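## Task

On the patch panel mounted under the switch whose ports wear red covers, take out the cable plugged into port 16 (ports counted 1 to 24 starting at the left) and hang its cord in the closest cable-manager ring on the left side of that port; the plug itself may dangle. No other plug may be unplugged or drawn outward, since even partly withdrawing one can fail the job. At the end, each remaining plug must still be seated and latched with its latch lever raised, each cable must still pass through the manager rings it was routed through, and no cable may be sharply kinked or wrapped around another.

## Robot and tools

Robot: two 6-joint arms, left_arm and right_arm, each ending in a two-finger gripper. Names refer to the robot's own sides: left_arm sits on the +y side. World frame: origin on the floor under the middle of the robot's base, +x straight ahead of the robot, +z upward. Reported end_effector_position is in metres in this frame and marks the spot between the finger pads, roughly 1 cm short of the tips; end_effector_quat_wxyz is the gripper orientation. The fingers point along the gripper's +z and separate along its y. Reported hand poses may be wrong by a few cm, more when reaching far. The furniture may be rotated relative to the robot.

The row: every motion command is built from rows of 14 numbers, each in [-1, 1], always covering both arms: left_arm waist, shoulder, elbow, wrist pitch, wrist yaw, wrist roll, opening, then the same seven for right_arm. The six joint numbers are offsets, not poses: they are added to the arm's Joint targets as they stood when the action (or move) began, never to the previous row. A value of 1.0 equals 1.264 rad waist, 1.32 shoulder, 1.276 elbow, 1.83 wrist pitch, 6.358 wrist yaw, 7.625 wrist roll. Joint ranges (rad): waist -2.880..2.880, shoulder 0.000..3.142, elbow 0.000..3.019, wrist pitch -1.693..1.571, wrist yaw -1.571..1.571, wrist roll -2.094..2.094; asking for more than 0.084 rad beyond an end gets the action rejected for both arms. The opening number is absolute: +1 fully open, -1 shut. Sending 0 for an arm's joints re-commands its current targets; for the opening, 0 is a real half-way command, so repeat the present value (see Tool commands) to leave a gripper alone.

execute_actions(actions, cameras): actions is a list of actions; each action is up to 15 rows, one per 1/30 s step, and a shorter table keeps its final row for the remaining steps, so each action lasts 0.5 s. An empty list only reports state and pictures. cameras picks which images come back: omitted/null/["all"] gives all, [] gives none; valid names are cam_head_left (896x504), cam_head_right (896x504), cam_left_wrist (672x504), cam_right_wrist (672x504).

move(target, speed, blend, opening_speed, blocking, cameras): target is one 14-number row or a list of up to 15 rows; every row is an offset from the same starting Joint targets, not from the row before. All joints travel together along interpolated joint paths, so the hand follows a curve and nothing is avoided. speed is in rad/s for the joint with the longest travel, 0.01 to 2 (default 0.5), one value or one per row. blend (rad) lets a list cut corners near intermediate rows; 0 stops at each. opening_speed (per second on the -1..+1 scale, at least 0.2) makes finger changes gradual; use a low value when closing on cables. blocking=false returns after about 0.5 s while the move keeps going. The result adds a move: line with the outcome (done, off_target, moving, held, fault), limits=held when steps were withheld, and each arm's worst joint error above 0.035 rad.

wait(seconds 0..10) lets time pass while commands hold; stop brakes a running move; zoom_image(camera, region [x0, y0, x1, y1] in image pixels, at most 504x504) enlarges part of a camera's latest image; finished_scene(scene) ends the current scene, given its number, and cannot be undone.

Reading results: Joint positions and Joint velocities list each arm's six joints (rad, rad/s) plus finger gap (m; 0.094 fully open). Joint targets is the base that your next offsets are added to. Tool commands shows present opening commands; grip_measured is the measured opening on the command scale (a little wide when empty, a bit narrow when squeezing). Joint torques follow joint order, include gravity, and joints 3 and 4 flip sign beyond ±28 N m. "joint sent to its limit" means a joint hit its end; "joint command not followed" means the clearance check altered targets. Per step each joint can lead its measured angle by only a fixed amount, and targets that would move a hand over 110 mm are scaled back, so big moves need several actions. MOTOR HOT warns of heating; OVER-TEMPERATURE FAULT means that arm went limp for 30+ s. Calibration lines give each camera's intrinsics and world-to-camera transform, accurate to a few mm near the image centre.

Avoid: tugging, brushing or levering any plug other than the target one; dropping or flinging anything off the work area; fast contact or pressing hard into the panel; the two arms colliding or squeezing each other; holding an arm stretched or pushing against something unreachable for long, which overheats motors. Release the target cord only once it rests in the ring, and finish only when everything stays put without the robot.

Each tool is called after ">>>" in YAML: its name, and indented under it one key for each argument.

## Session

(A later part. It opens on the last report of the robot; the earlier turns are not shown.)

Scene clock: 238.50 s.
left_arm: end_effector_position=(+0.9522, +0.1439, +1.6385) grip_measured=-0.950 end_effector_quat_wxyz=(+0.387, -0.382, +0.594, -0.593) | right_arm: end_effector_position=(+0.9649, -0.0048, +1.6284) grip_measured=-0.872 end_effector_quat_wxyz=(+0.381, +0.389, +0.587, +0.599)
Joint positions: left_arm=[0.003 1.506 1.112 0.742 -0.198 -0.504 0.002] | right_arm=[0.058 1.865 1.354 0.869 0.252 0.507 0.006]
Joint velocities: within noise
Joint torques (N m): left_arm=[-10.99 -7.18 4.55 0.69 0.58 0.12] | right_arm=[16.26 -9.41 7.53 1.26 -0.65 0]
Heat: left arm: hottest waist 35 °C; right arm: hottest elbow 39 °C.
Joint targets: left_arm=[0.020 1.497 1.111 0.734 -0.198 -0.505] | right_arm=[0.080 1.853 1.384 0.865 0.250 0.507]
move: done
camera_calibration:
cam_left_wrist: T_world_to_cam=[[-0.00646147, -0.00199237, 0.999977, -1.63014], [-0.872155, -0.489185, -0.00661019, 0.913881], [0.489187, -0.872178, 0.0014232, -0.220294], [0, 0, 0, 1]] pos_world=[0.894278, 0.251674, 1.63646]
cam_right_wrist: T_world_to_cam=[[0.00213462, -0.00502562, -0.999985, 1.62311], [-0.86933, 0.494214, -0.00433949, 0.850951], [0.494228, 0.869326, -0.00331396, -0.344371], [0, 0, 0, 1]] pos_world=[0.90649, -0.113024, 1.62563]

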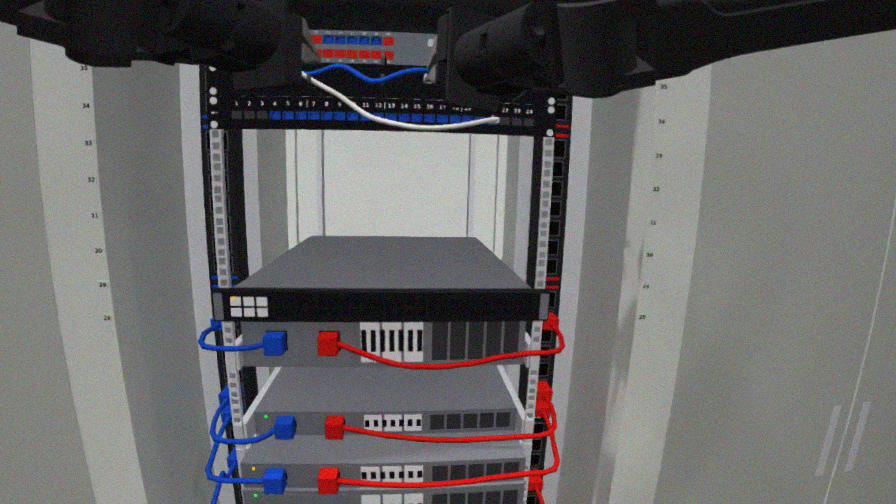

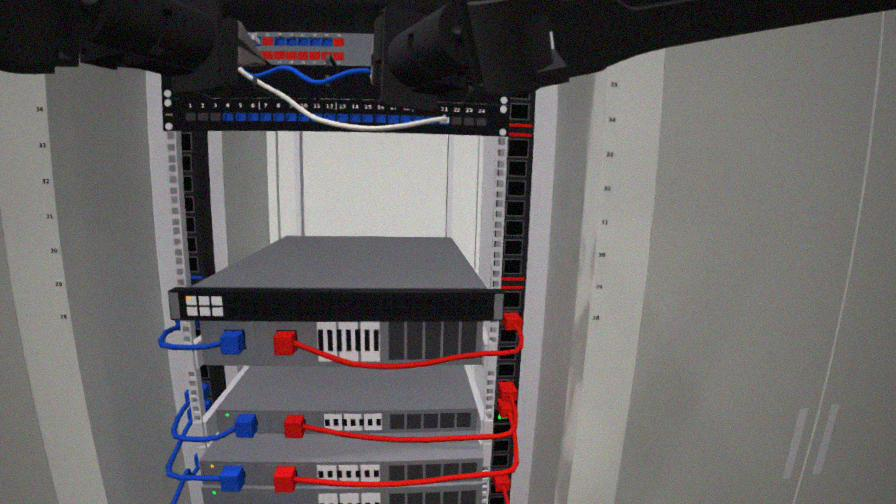

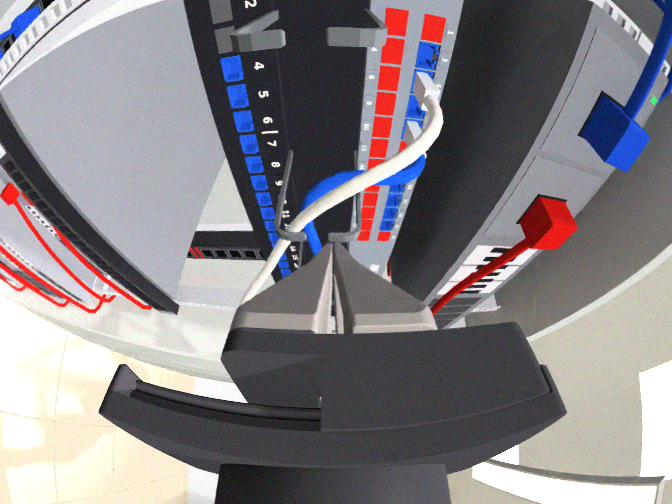

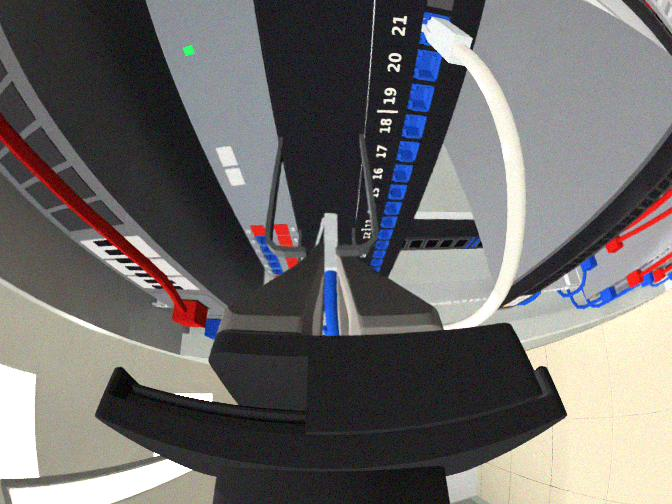

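>>> move:
  target:
    - [-0.009,-0.0137,-0.046,0.0223,0,0,-0.95,0,0,0,0,0,0,-0.95]
    - [-0.009,-0.0137,-0.046,0.0223,0,0,-0.45,0,0,0,0,0,0,-0.95]
    - [0.0,0.05,0.02,0.02,0,0,-0.45,0,0,0,0,0,0,-0.95]
    - [0.0063,0.0689,0.0658,0.0115,0,0,-0.45,0,0,0,0,0,0,-0.95]
  speed: 0.3
  blend: [0,0,0.02,0]

>>> zoom_image:
  camera: "cam_left_wrist"
  region: [240, 130, 440, 330]

>>> zoom_image:
  camera: "cam_head_left"
  region: [280, 40, 440, 160]

Scene clock: 241.47 s.
left_arm: end_effector_position=(+0.9629, +0.1170, +1.6307) grip_measured=-0.452 end_effector_quat_wxyz=(+0.386, -0.381, +0.595, -0.593) | right_arm: end_effector_position=(+0.9649, -0.0048, +1.6284) grip_measured=-0.872 end_effector_quat_wxyz=(+0.381, +0.389, +0.587, +0.599)
Joint positions: left_arm=[0.005 1.586 1.169 0.761 -0.198 -0.504 0.026] | right_arm=[0.058 1.865 1.354 0.869 0.252 0.507 0.006]
Joint velocities: within noise
Joint torques (N m): left_arm=[-11.46 -7.12 6.69 0.77 0.59 0.12] | right_arm=[16.21 -9.47 7.54 1.31 -0.64 -0.03]
Heat: left arm: hottest waist 35 °C; right arm: hottest elbow 39 °C.
Joint targets: left_arm=[0.028 1.588 1.196 0.755 -0.198 -0.505] | right_arm=[0.080 1.853 1.384 0.865 0.250 0.507]
move: done
camera_calibration:
cam_left_wrist: T_world_to_cam=[[-0.00462588, -0.00394664, 0.999982, -1.62396], [-0.872895, -0.487873, -0.00596347, 0.909444], [0.487887, -0.872906, -0.00118816, -0.243413], [0, 0, 0, 1]] pos_world=[0.905095, 0.224807, 1.62906]
cam_right_wrist: T_world_to_cam=[[0.00213462, -0.00502562, -0.999985, 1.62311], [-0.86933, 0.494214, -0.00433949, 0.850951], [0.494228, 0.869326, -0.00331396, -0.344371], [0, 0, 0, 1]] pos_world=[0.90649, -0.113024, 1.62563]

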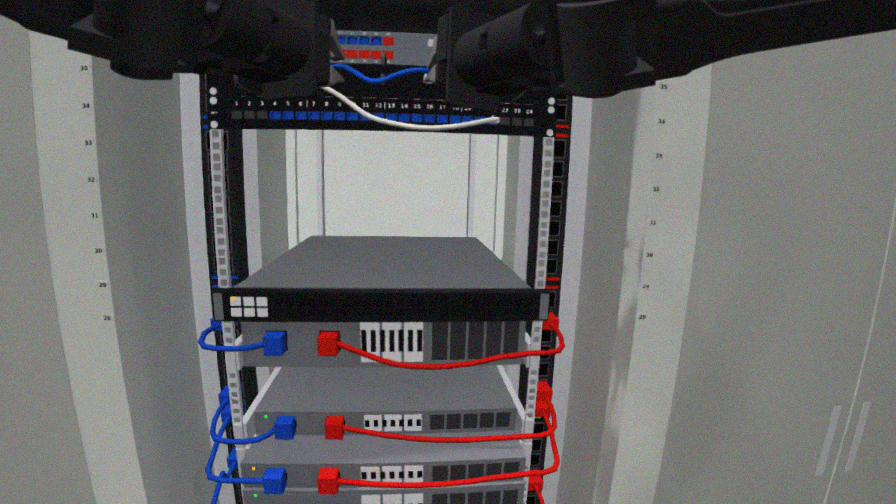

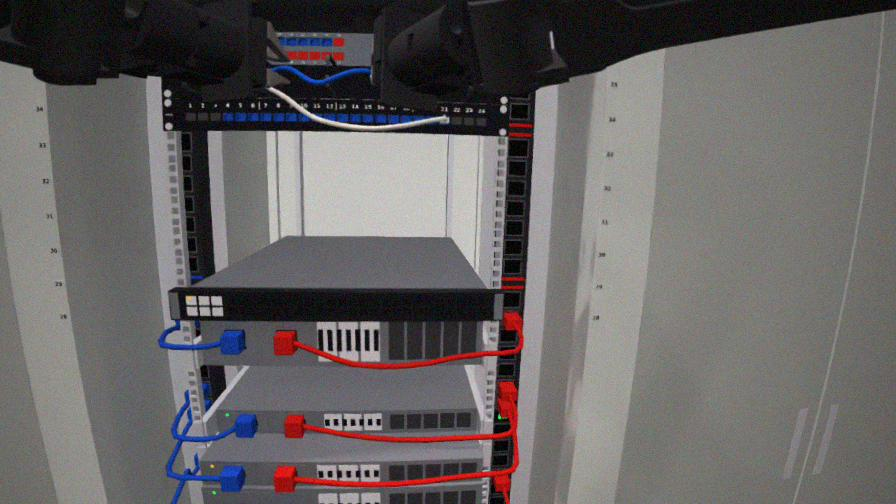

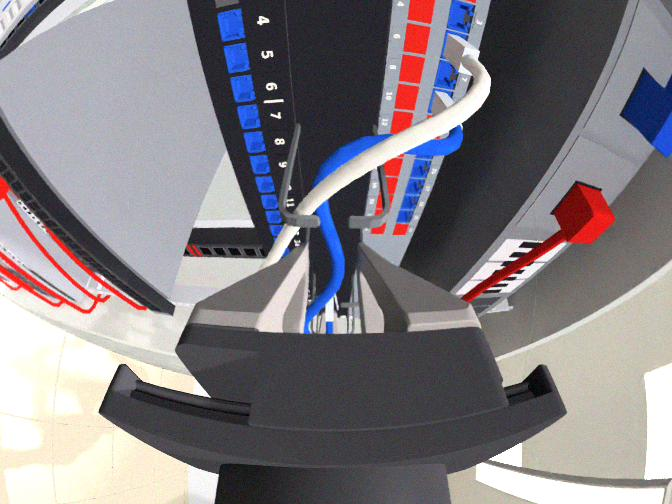

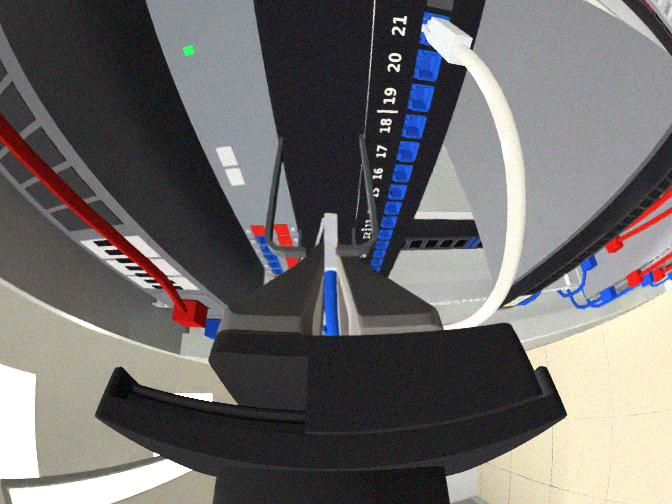

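Scaled by 2.520 from the camera's 672x504 image, which has a finer 960x720 frame.

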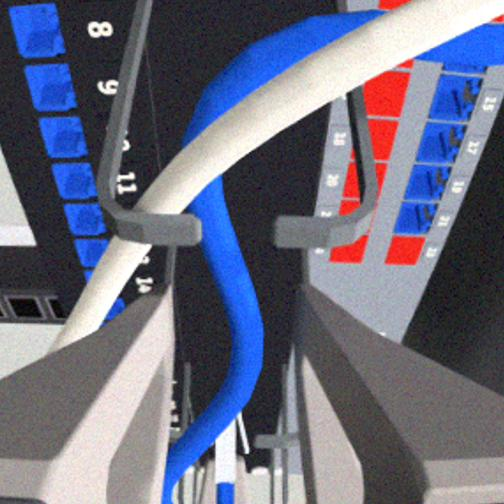

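Scaled by 3.150 from the camera's 896x504 image, which has a finer 1280x720 frame.

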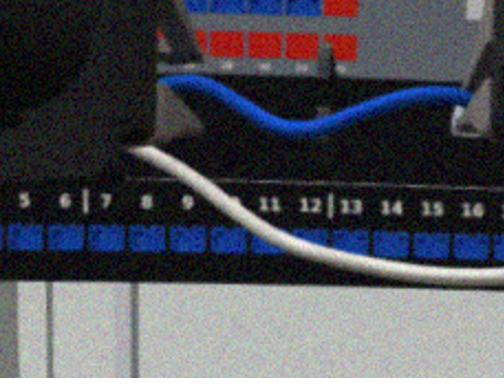

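Cord well between the pads. Close.

>>> move:
  target: [0,0,0,0,0,0,-0.95,0,0,0,0,0,0,-0.95]
  opening_speed: 0.5

>>> zoom_image:
  camera: "cam_left_wrist"
  region: [240, 130, 440, 330]

>>> zoom_image:
  camera: "cam_head_left"
  region: [280, 40, 440, 160]

Scene clock: 243.00 s.
left_arm: end_effector_position=(+0.9631, +0.1173, +1.6301) grip_measured=-0.889 end_effector_quat_wxyz=(+0.386, -0.382, +0.595, -0.592) | right_arm: end_effector_position=(+0.9649, -0.0048, +1.6284) grip_measured=-0.872 end_effector_quat_wxyz=(+0.381, +0.389, +0.587, +0.599)
Joint positions: left_arm=[0.006 1.586 1.169 0.761 -0.198 -0.504 0.005] | right_arm=[0.058 1.865 1.354 0.869 0.252 0.507 0.006]
Joint velocities: within noise
Joint torques (N m): left_arm=[-11.52 -7.06 6.68 0.76 0.59 0.12] | right_arm=[16.15 -8.94 7.51 1.32 -0.66 0.01]
Heat: left arm: hottest waist 35 °C; right arm: hottest elbow 39 °C.
Joint targets: left_arm=[0.029 1.588 1.196 0.755 -0.198 -0.505] | right_arm=[0.080 1.853 1.384 0.865 0.250 0.507]
move: done
camera_calibration:
cam_left_wrist: T_world_to_cam=[[-0.00395706, -0.00466539, 0.999981, -1.62386], [-0.872608, -0.488387, -0.00573158, 0.909225], [0.488404, -0.872615, -0.00213849, -0.242261], [0, 0, 0, 1]] pos_world=[0.905294, 0.225077, 1.62852]
cam_right_wrist: T_world_to_cam=[[0.00213462, -0.00502562, -0.999985, 1.62311], [-0.86933, 0.494214, -0.00433949, 0.850951], [0.494228, 0.869326, -0.00331396, -0.344371], [0, 0, 0, 1]] pos_world=[0.90649, -0.113024, 1.62563]

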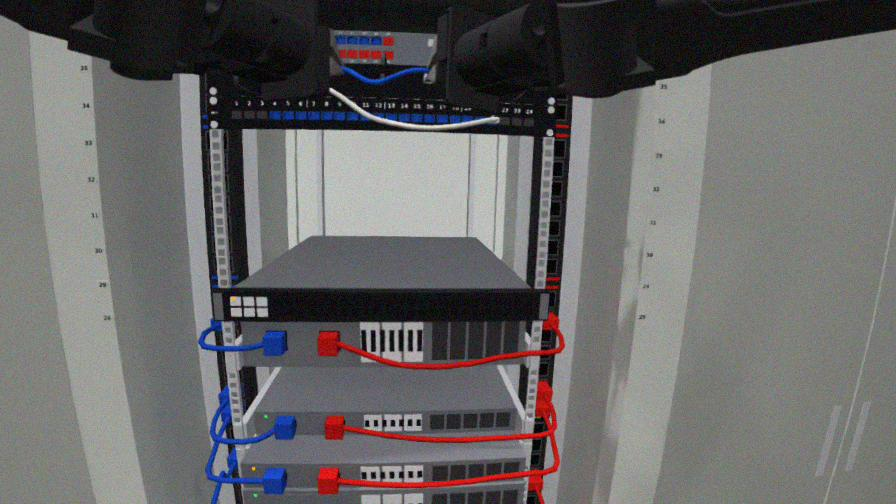

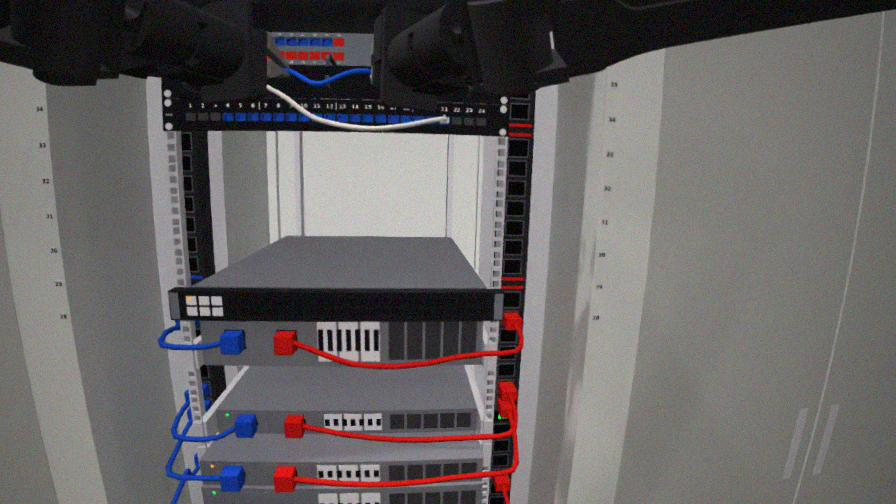

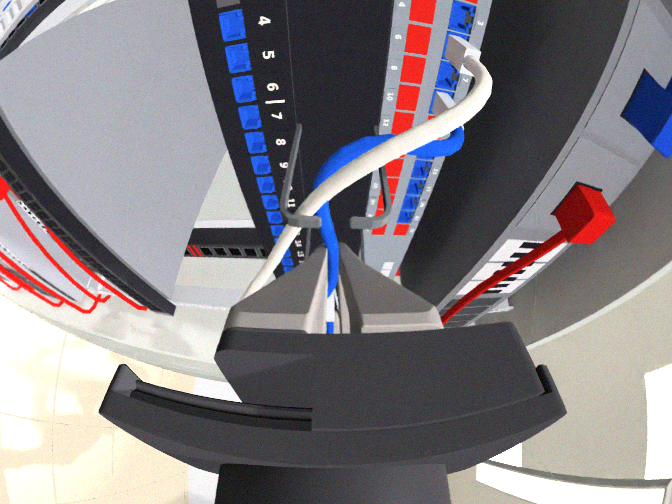

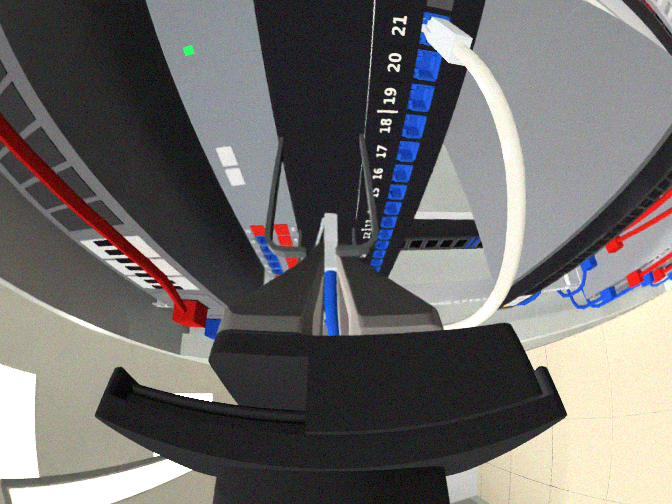

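Scaled by 2.520 from the camera's 672x504 image, which has a finer 960x720 frame.

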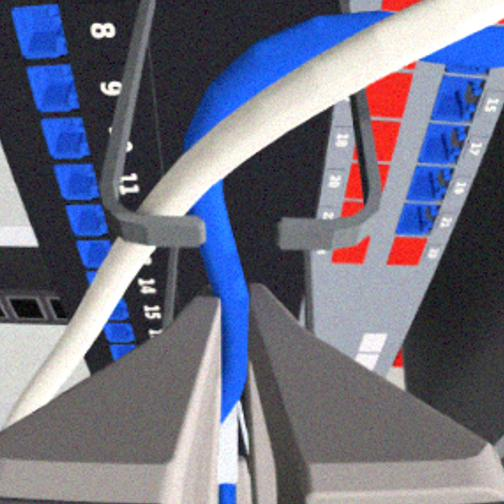

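Scaled by 3.150 from the camera's 896x504 image, which has a finer 1280x720 frame.

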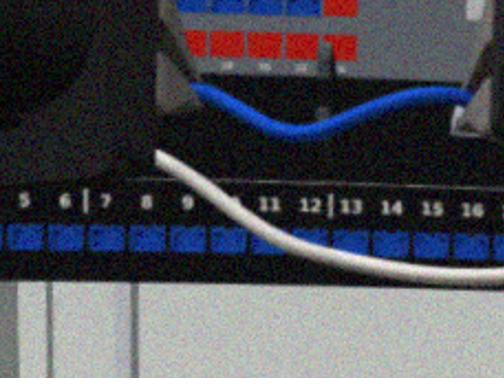

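>>> move:
  target: [0.0063,-0.0326,0.0157,-0.023,0,0,-0.95,0,0,0,0,0,0,-0.95]
  speed: 0.2

>>> zoom_image:
  camera: "cam_left_wrist"
  region: [240, 130, 440, 330]

>>> zoom_image:
  camera: "cam_head_left"
  region: [280, 40, 440, 160]

>>> zoom_image:
  camera: "cam_head_right"
  region: [230, 40, 390, 160]

Scene clock: 246.40 s.
left_arm: end_effector_position=(+0.9667, +0.1204, +1.6294) grip_measured=-0.892 end_effector_quat_wxyz=(+0.380, -0.377, +0.604, -0.590) | right_arm: end_effector_position=(+0.9649, -0.0048, +1.6284) grip_measured=-0.872 end_effector_quat_wxyz=(+0.381, +0.389, +0.587, +0.599)
Joint positions: left_arm=[0.01 1.572 1.179 0.714 -0.198 -0.504 0.005] | right_arm=[0.058 1.865 1.354 0.869 0.252 0.507 0.006]
Joint velocities: within noise
Joint torques (N m): left_arm=[-11.16 -9.76 7.58 0.96 0.58 0.12] | right_arm=[16.21 -9.35 7.49 1.28 -0.65 0]
Heat: left arm: hottest waist 35 °C; right arm: hottest elbow 39 °C.
Joint targets: left_arm=[0.037 1.545 1.216 0.713 -0.198 -0.505] | right_arm=[0.080 1.853 1.384 0.865 0.250 0.507]
move: off_target (left_arm); left_arm: the elbow is farthest, 0.037 rad from its target
camera_calibration:
cam_left_wrist: T_world_to_cam=[[0.00702107, -0.0164138, 0.999841, -1.63208], [-0.881222, -0.472699, -0.00157191, 0.913542], [0.47265, -0.881071, -0.017783, -0.199537], [0, 0, 0, 1]] pos_world=[0.910804, 0.229235, 1.62971]
cam_right_wrist: T_world_to_cam=[[0.00213462, -0.00502562, -0.999985, 1.62311], [-0.86933, 0.494214, -0.00433949, 0.850951], [0.494228, 0.869326, -0.00331396, -0.344371], [0, 0, 0, 1]] pos_world=[0.90649, -0.113024, 1.62563]

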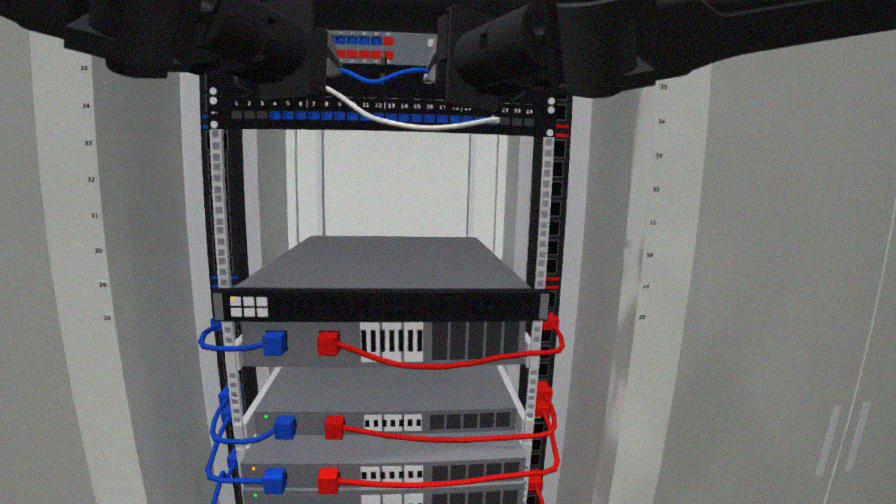

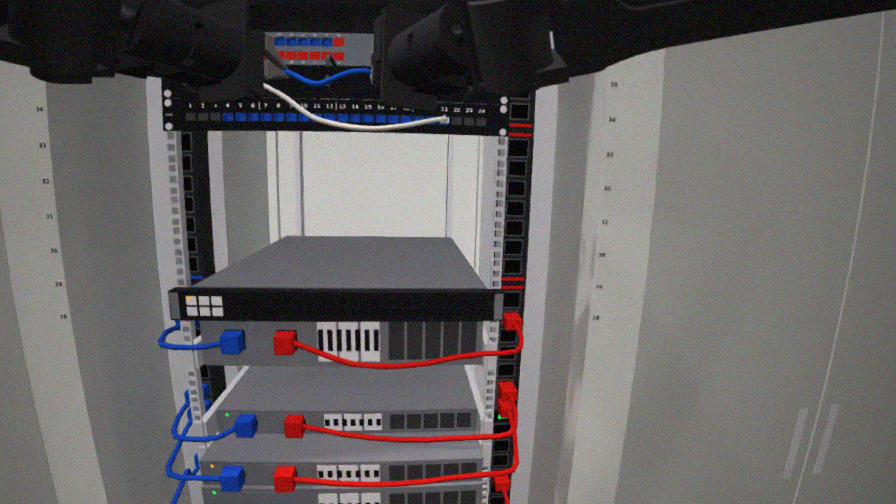

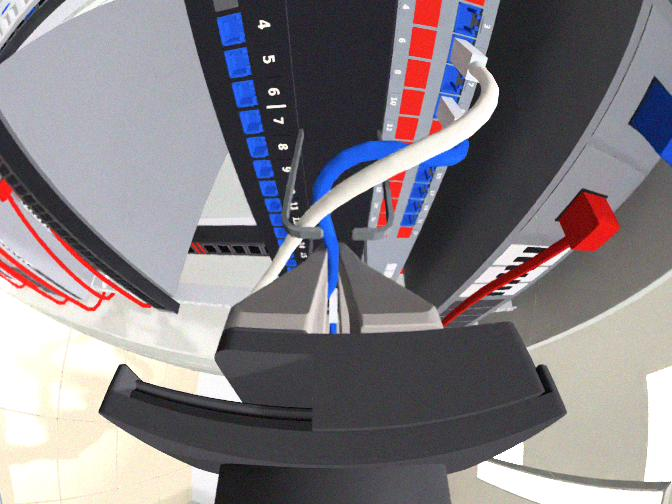

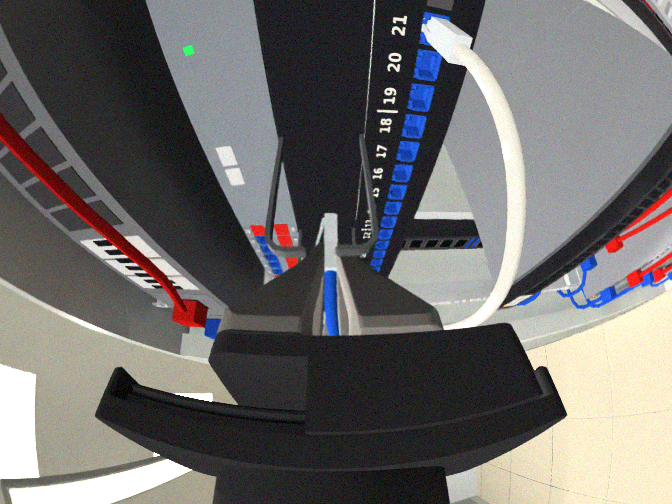

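Scaled by 2.520 from the camera's 672x504 image, which has a finer 960x720 frame.

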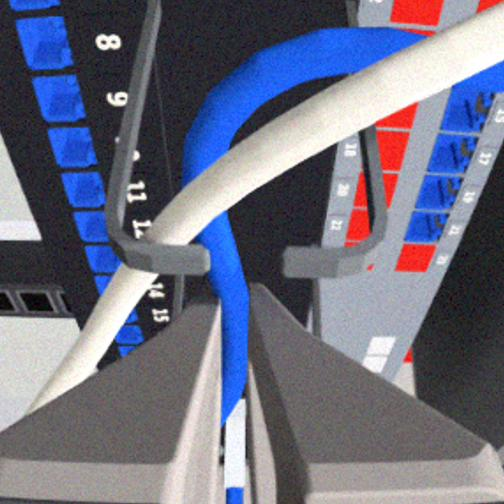

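Scaled by 3.150 from the camera's 896x504 image, which has a finer 1280x720 frame.

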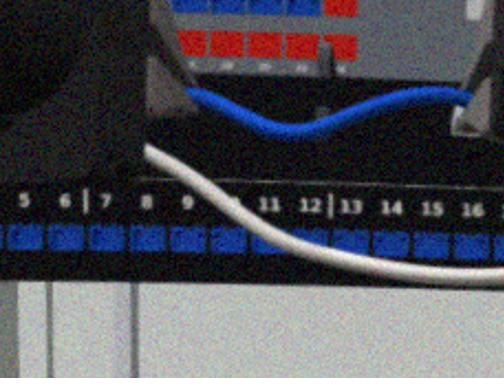

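Scaled by 3.150 from the camera's 896x504 image, which has a finer 1280x720 frame.

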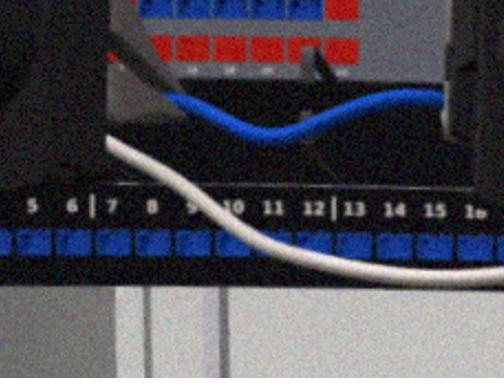

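>>> move:
  target: [0.002,-0.023,-0.02,-0.0137,0,0,-0.95,0,0,0,0,0,0,-0.95]
  speed: 0.2
  cameras: ["cam_head_left","cam_left_wrist","cam_head_right"]

>>> zoom_image:
  camera: "cam_head_left"
  region: [280, 40, 440, 160]

>>> zoom_image:
  camera: "cam_head_right"
  region: [230, 40, 390, 160]

Scene clock: 247.53 s.
left_arm: end_effector_position=(+0.9668, +0.1239, +1.6307) grip_measured=-0.892 end_effector_quat_wxyz=(+0.375, -0.374, +0.610, -0.590) | right_arm: end_effector_position=(+0.9647, -0.0044, +1.6282) grip_measured=-0.872 end_effector_quat_wxyz=(+0.380, +0.388, +0.588, +0.599)
Joint positions: left_arm=[0.011 1.557 1.179 0.682 -0.197 -0.504 0.005] | right_arm=[0.058 1.865 1.354 0.866 0.252 0.507 0.006]
Joint velocities: within noise
Joint torques (N m): left_arm=[-10.93 -10.99 5.5 1.22 0.57 0.12] | right_arm=[16.38 -9.05 7.49 1.46 -0.65 0.01]
Heat: left arm: hottest waist 35 °C; right arm: hottest elbow 39 °C.
Joint targets: left_arm=[0.039 1.515 1.190 0.688 -0.198 -0.505] | right_arm=[0.080 1.853 1.384 0.866 0.250 0.507]
move: off_target (left_arm); left_arm: the shoulder is farthest, 0.042 rad from its target
camera_calibration:
cam_left_wrist: T_world_to_cam=[[0.0125964, -0.0227567, 0.999662, -1.63764], [-0.887762, -0.460303, 0.000707893, 0.916369], [0.460131, -0.88747, -0.0260007, -0.170209], [0, 0, 0, 1]] pos_world=[0.912464, 0.233485, 1.63201]
Images, in order (width x height): cam_head_left 896x504, cam_head_right 896x504, cam_left_wrist 672x504.

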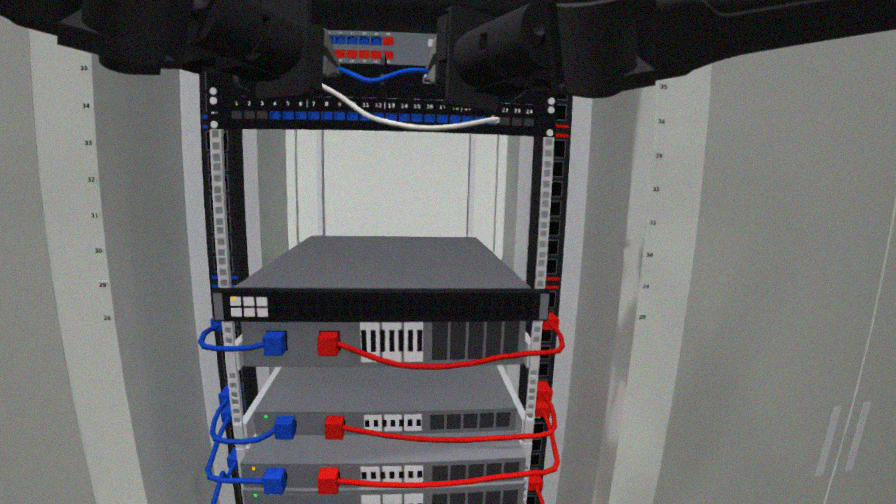

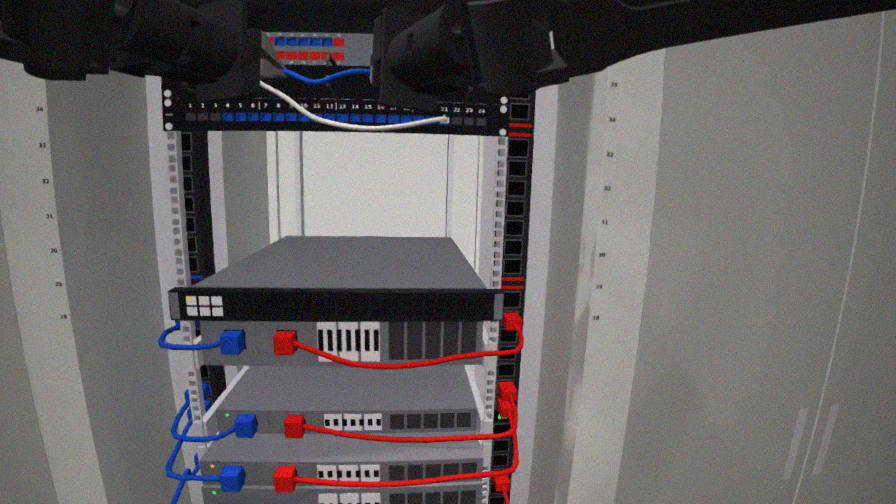

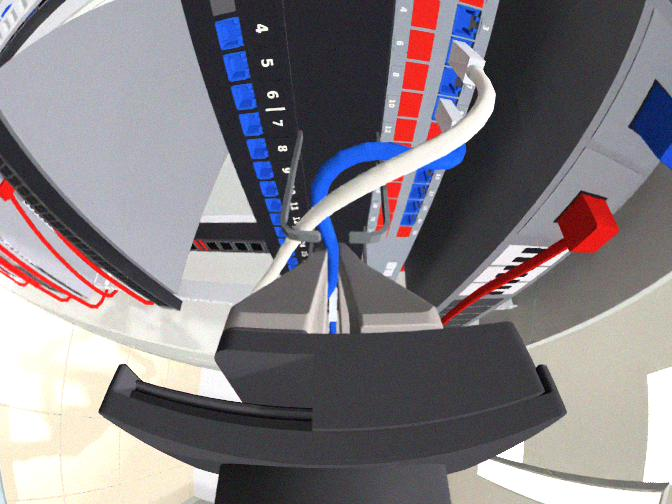

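Scaled by 3.150 from the camera's 896x504 image, which has a finer 1280x720 frame.

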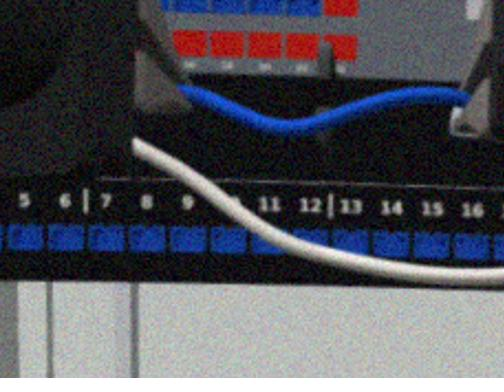

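Scaled by 3.150 from the camera's 896x504 image, which has a finer 1280x720 frame.

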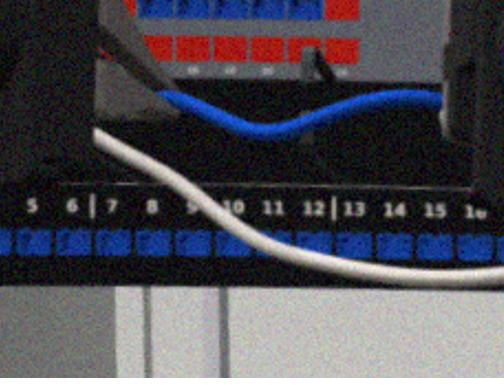

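>>> move:
  target: [0,0,0,0,0,-0.0459,-0.95,0,0,0,0,0,0,-0.95]
  speed: 0.3
  cameras: ["cam_head_left","cam_left_wrist","cam_head_right"]

>>> zoom_image:
  camera: "cam_head_left"
  region: [280, 40, 440, 160]

>>> zoom_image:
  camera: "cam_head_right"
  region: [230, 40, 390, 160]

Scene clock: 250.00 s.
left_arm: end_effector_position=(+0.9675, +0.1260, +1.6323) grip_measured=-0.892 end_effector_quat_wxyz=(+0.273, -0.470, +0.537, -0.645) | right_arm: end_effector_position=(+0.9646, -0.0042, +1.6284) grip_measured=-0.872 end_effector_quat_wxyz=(+0.380, +0.388, +0.588, +0.600)
Joint positions: left_arm=[0.011 1.553 1.179 0.682 -0.195 -0.839 0.005] | right_arm=[0.058 1.865 1.354 0.866 0.25 0.507 0.006]
Joint velocities: within noise
Joint torques (N m): left_arm=[-10.87 -10.34 5.48 1.24 0.45 -0.07] | right_arm=[16.38 -9.7 7.64 1.33 -0.57 0.01]
Heat: left arm: hottest waist 35 °C; right arm: hottest elbow 39 °C.
Joint targets: left_arm=[0.039 1.515 1.190 0.688 -0.198 -0.855] | right_arm=[0.080 1.853 1.384 0.865 0.250 0.507]
move: off_target (left_arm); left_arm: the shoulder is farthest, 0.038 rad from its target
camera_calibration:
cam_left_wrist: T_world_to_cam=[[0.152829, 0.276633, 0.948745, -1.72953], [-0.864407, -0.427901, 0.264009, 0.461459], [0.479003, -0.86045, 0.173728, -0.516257], [0, 0, 0, 1]] pos_world=[0.910498, 0.231688, 1.60874]
Images, in order (width x height): cam_head_left 896x504, cam_head_right 896x504, cam_left_wrist 672x504.

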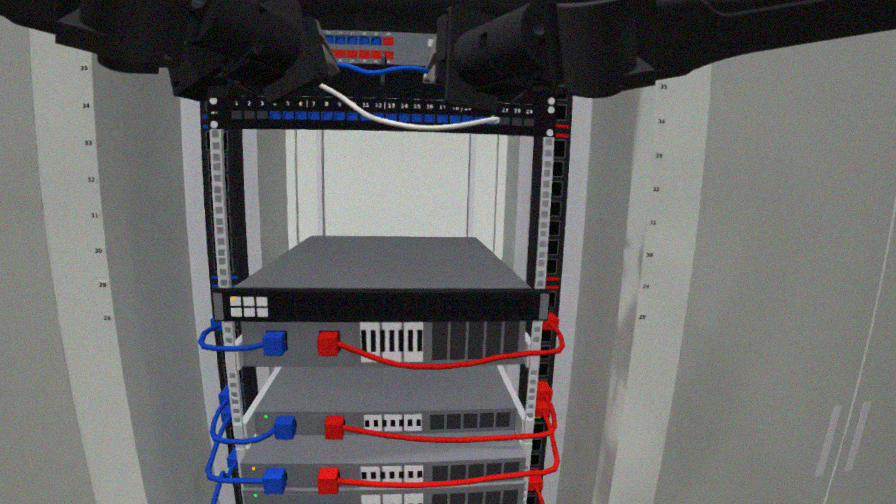

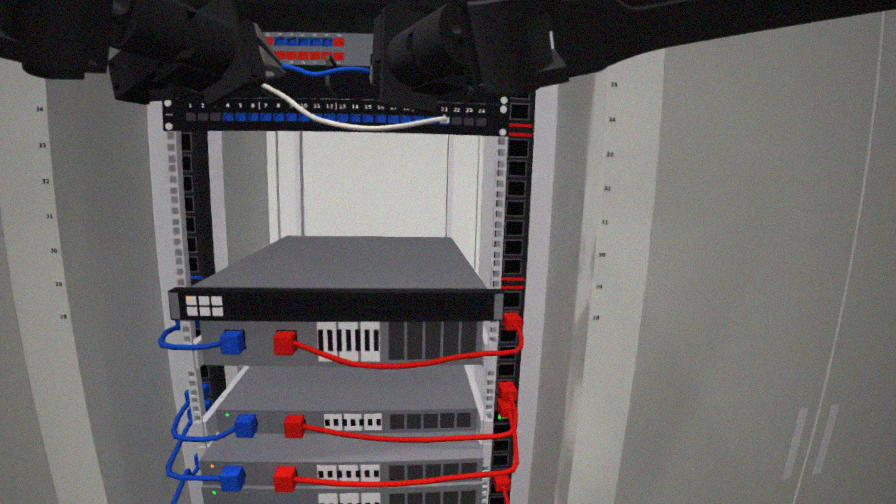

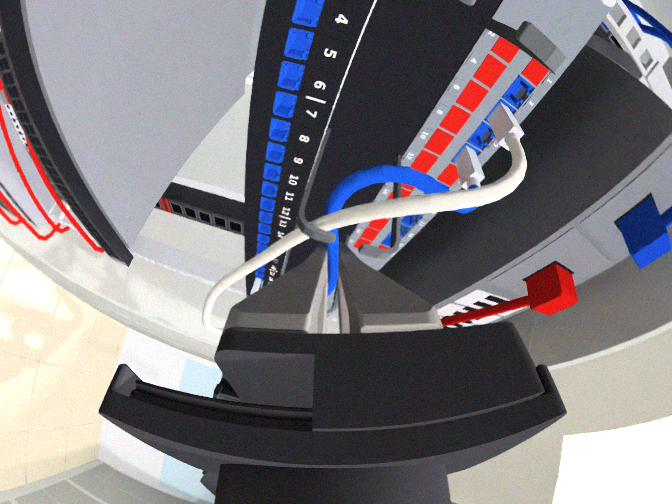

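Scaled by 3.150 from the camera's 896x504 image, which has a finer 1280x720 frame.

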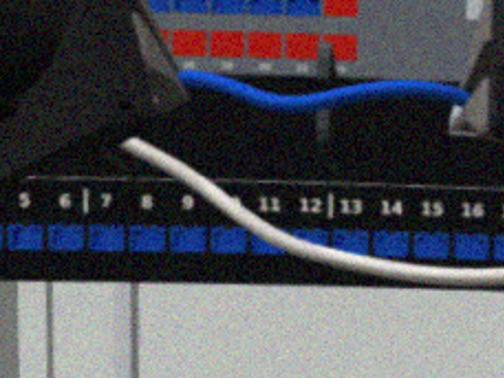

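Scaled by 3.150 from the camera's 896x504 image, which has a finer 1280x720 frame.

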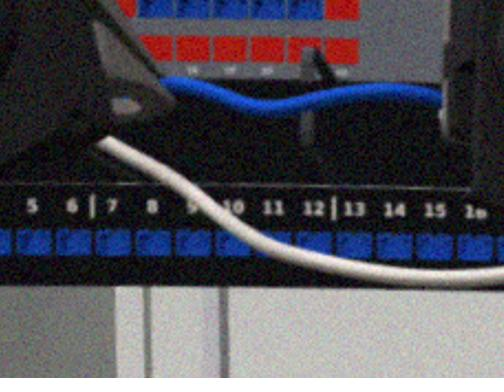

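>>> move:
  target: [0,0.0114,0.032,-0.0082,0.0047,0,-0.95,0,0.0106,0.04,-0.023,-0.0031,0,-0.95]
  speed: 0.2
  cameras: ["cam_head_left","cam_left_wrist","cam_right_wrist","cam_head_right"]

>>> zoom_image:
  camera: "cam_head_left"
  region: [330, 40, 430, 100]

>>> zoom_image:
  camera: "cam_head_right"
  region: [280, 40, 380, 100]

Scene clock: 252.17 s.
left_arm: end_effector_position=(+0.9687, +0.1249, +1.6364) grip_measured=-0.892 end_effector_quat_wxyz=(+0.270, -0.462, +0.535, -0.654) | right_arm: end_effector_position=(+0.9696, +0.0004, +1.6331) grip_measured=-0.872 end_effector_quat_wxyz=(+0.375, +0.377, +0.592, +0.606)
Joint positions: left_arm=[0.012 1.553 1.186 0.674 -0.17 -0.842 0.005] | right_arm=[0.058 1.866 1.378 0.823 0.232 0.507 0.006]
Joint velocities: within noise
Joint torques (N m): left_arm=[-10.99 -9.11 8.28 1.02 0.69 -0.04] | right_arm=[16.26 -8.7 9.88 1.4 -0.67 0.02]
Heat: left arm: hottest waist 35 °C; right arm: hottest elbow 39 °C.
Joint targets: left_arm=[0.039 1.530 1.231 0.673 -0.168 -0.855] | right_arm=[0.080 1.867 1.435 0.823 0.231 0.507]
move: off_target (left_arm, right_arm); left_arm: the elbow is farthest, 0.045 rad from its target; right_arm: the elbow is farthest, 0.057 rad from its target
camera_calibration:
cam_left_wrist: T_world_to_cam=[[0.140584, 0.284411, 0.948339, -1.72173], [-0.874389, -0.413635, 0.253673, 0.4858], [0.464414, -0.864879, 0.190535, -0.531356], [0, 0, 0, 1]] pos_world=[0.913595, 0.231064, 1.61079]
cam_right_wrist: T_world_to_cam=[[0.0115357, -0.00693831, -0.999909, 1.61859], [-0.883487, 0.468263, -0.0134418, 0.881078], [0.468314, 0.883562, -0.000728158, -0.330278], [0, 0, 0, 1]] pos_world=[0.914423, -0.109525, 1.63005]

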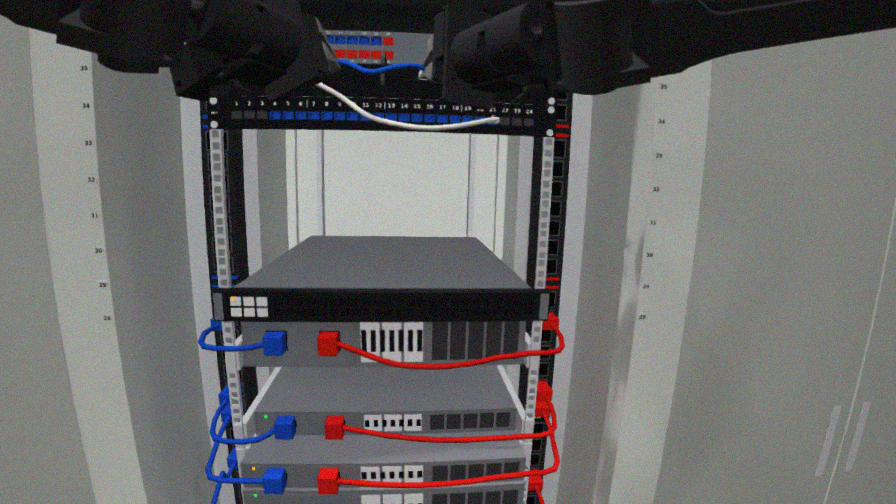

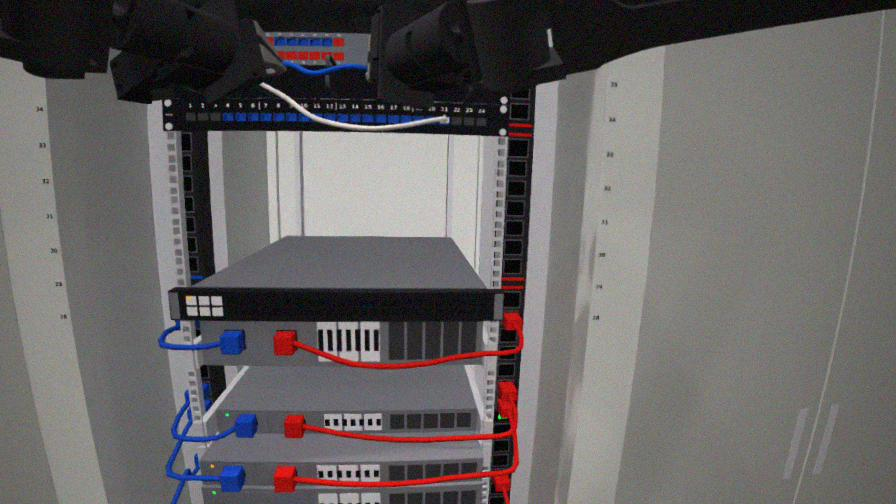

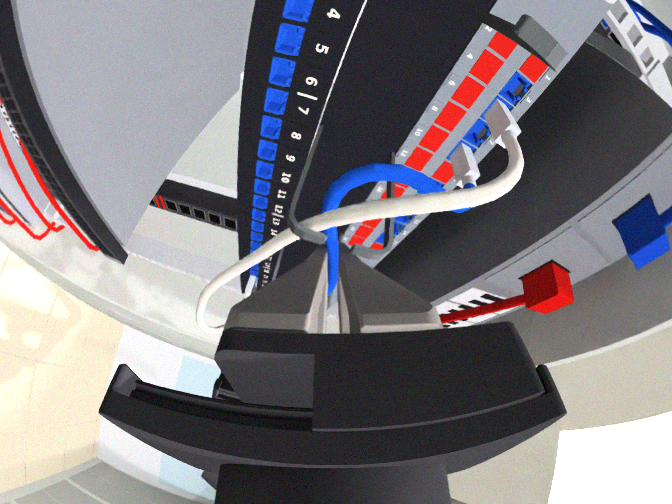

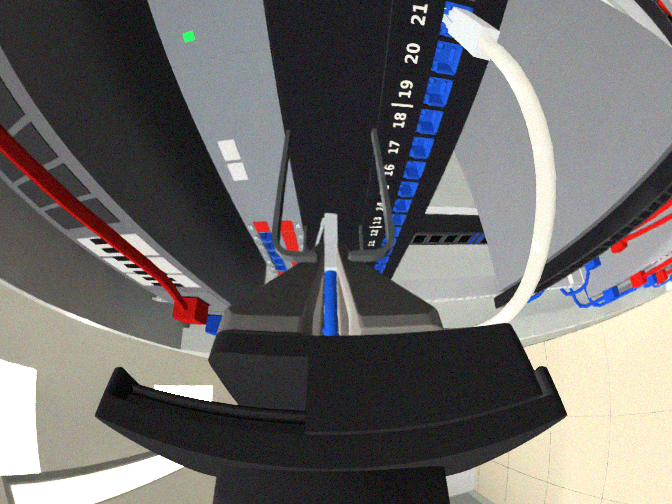

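Scaled by 5.040 from the camera's 896x504 image, which has a finer 1280x720 frame.

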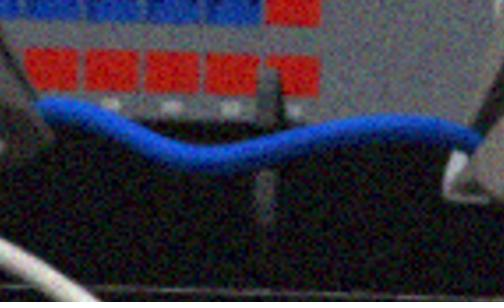

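Scaled by 5.040 from the camera's 896x504 image, which has a finer 1280x720 frame.

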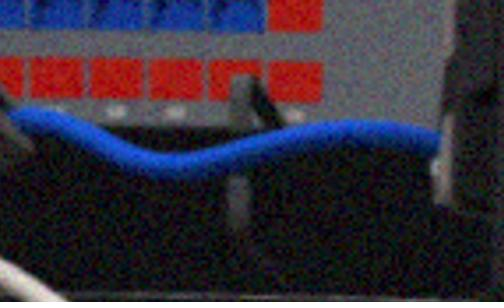

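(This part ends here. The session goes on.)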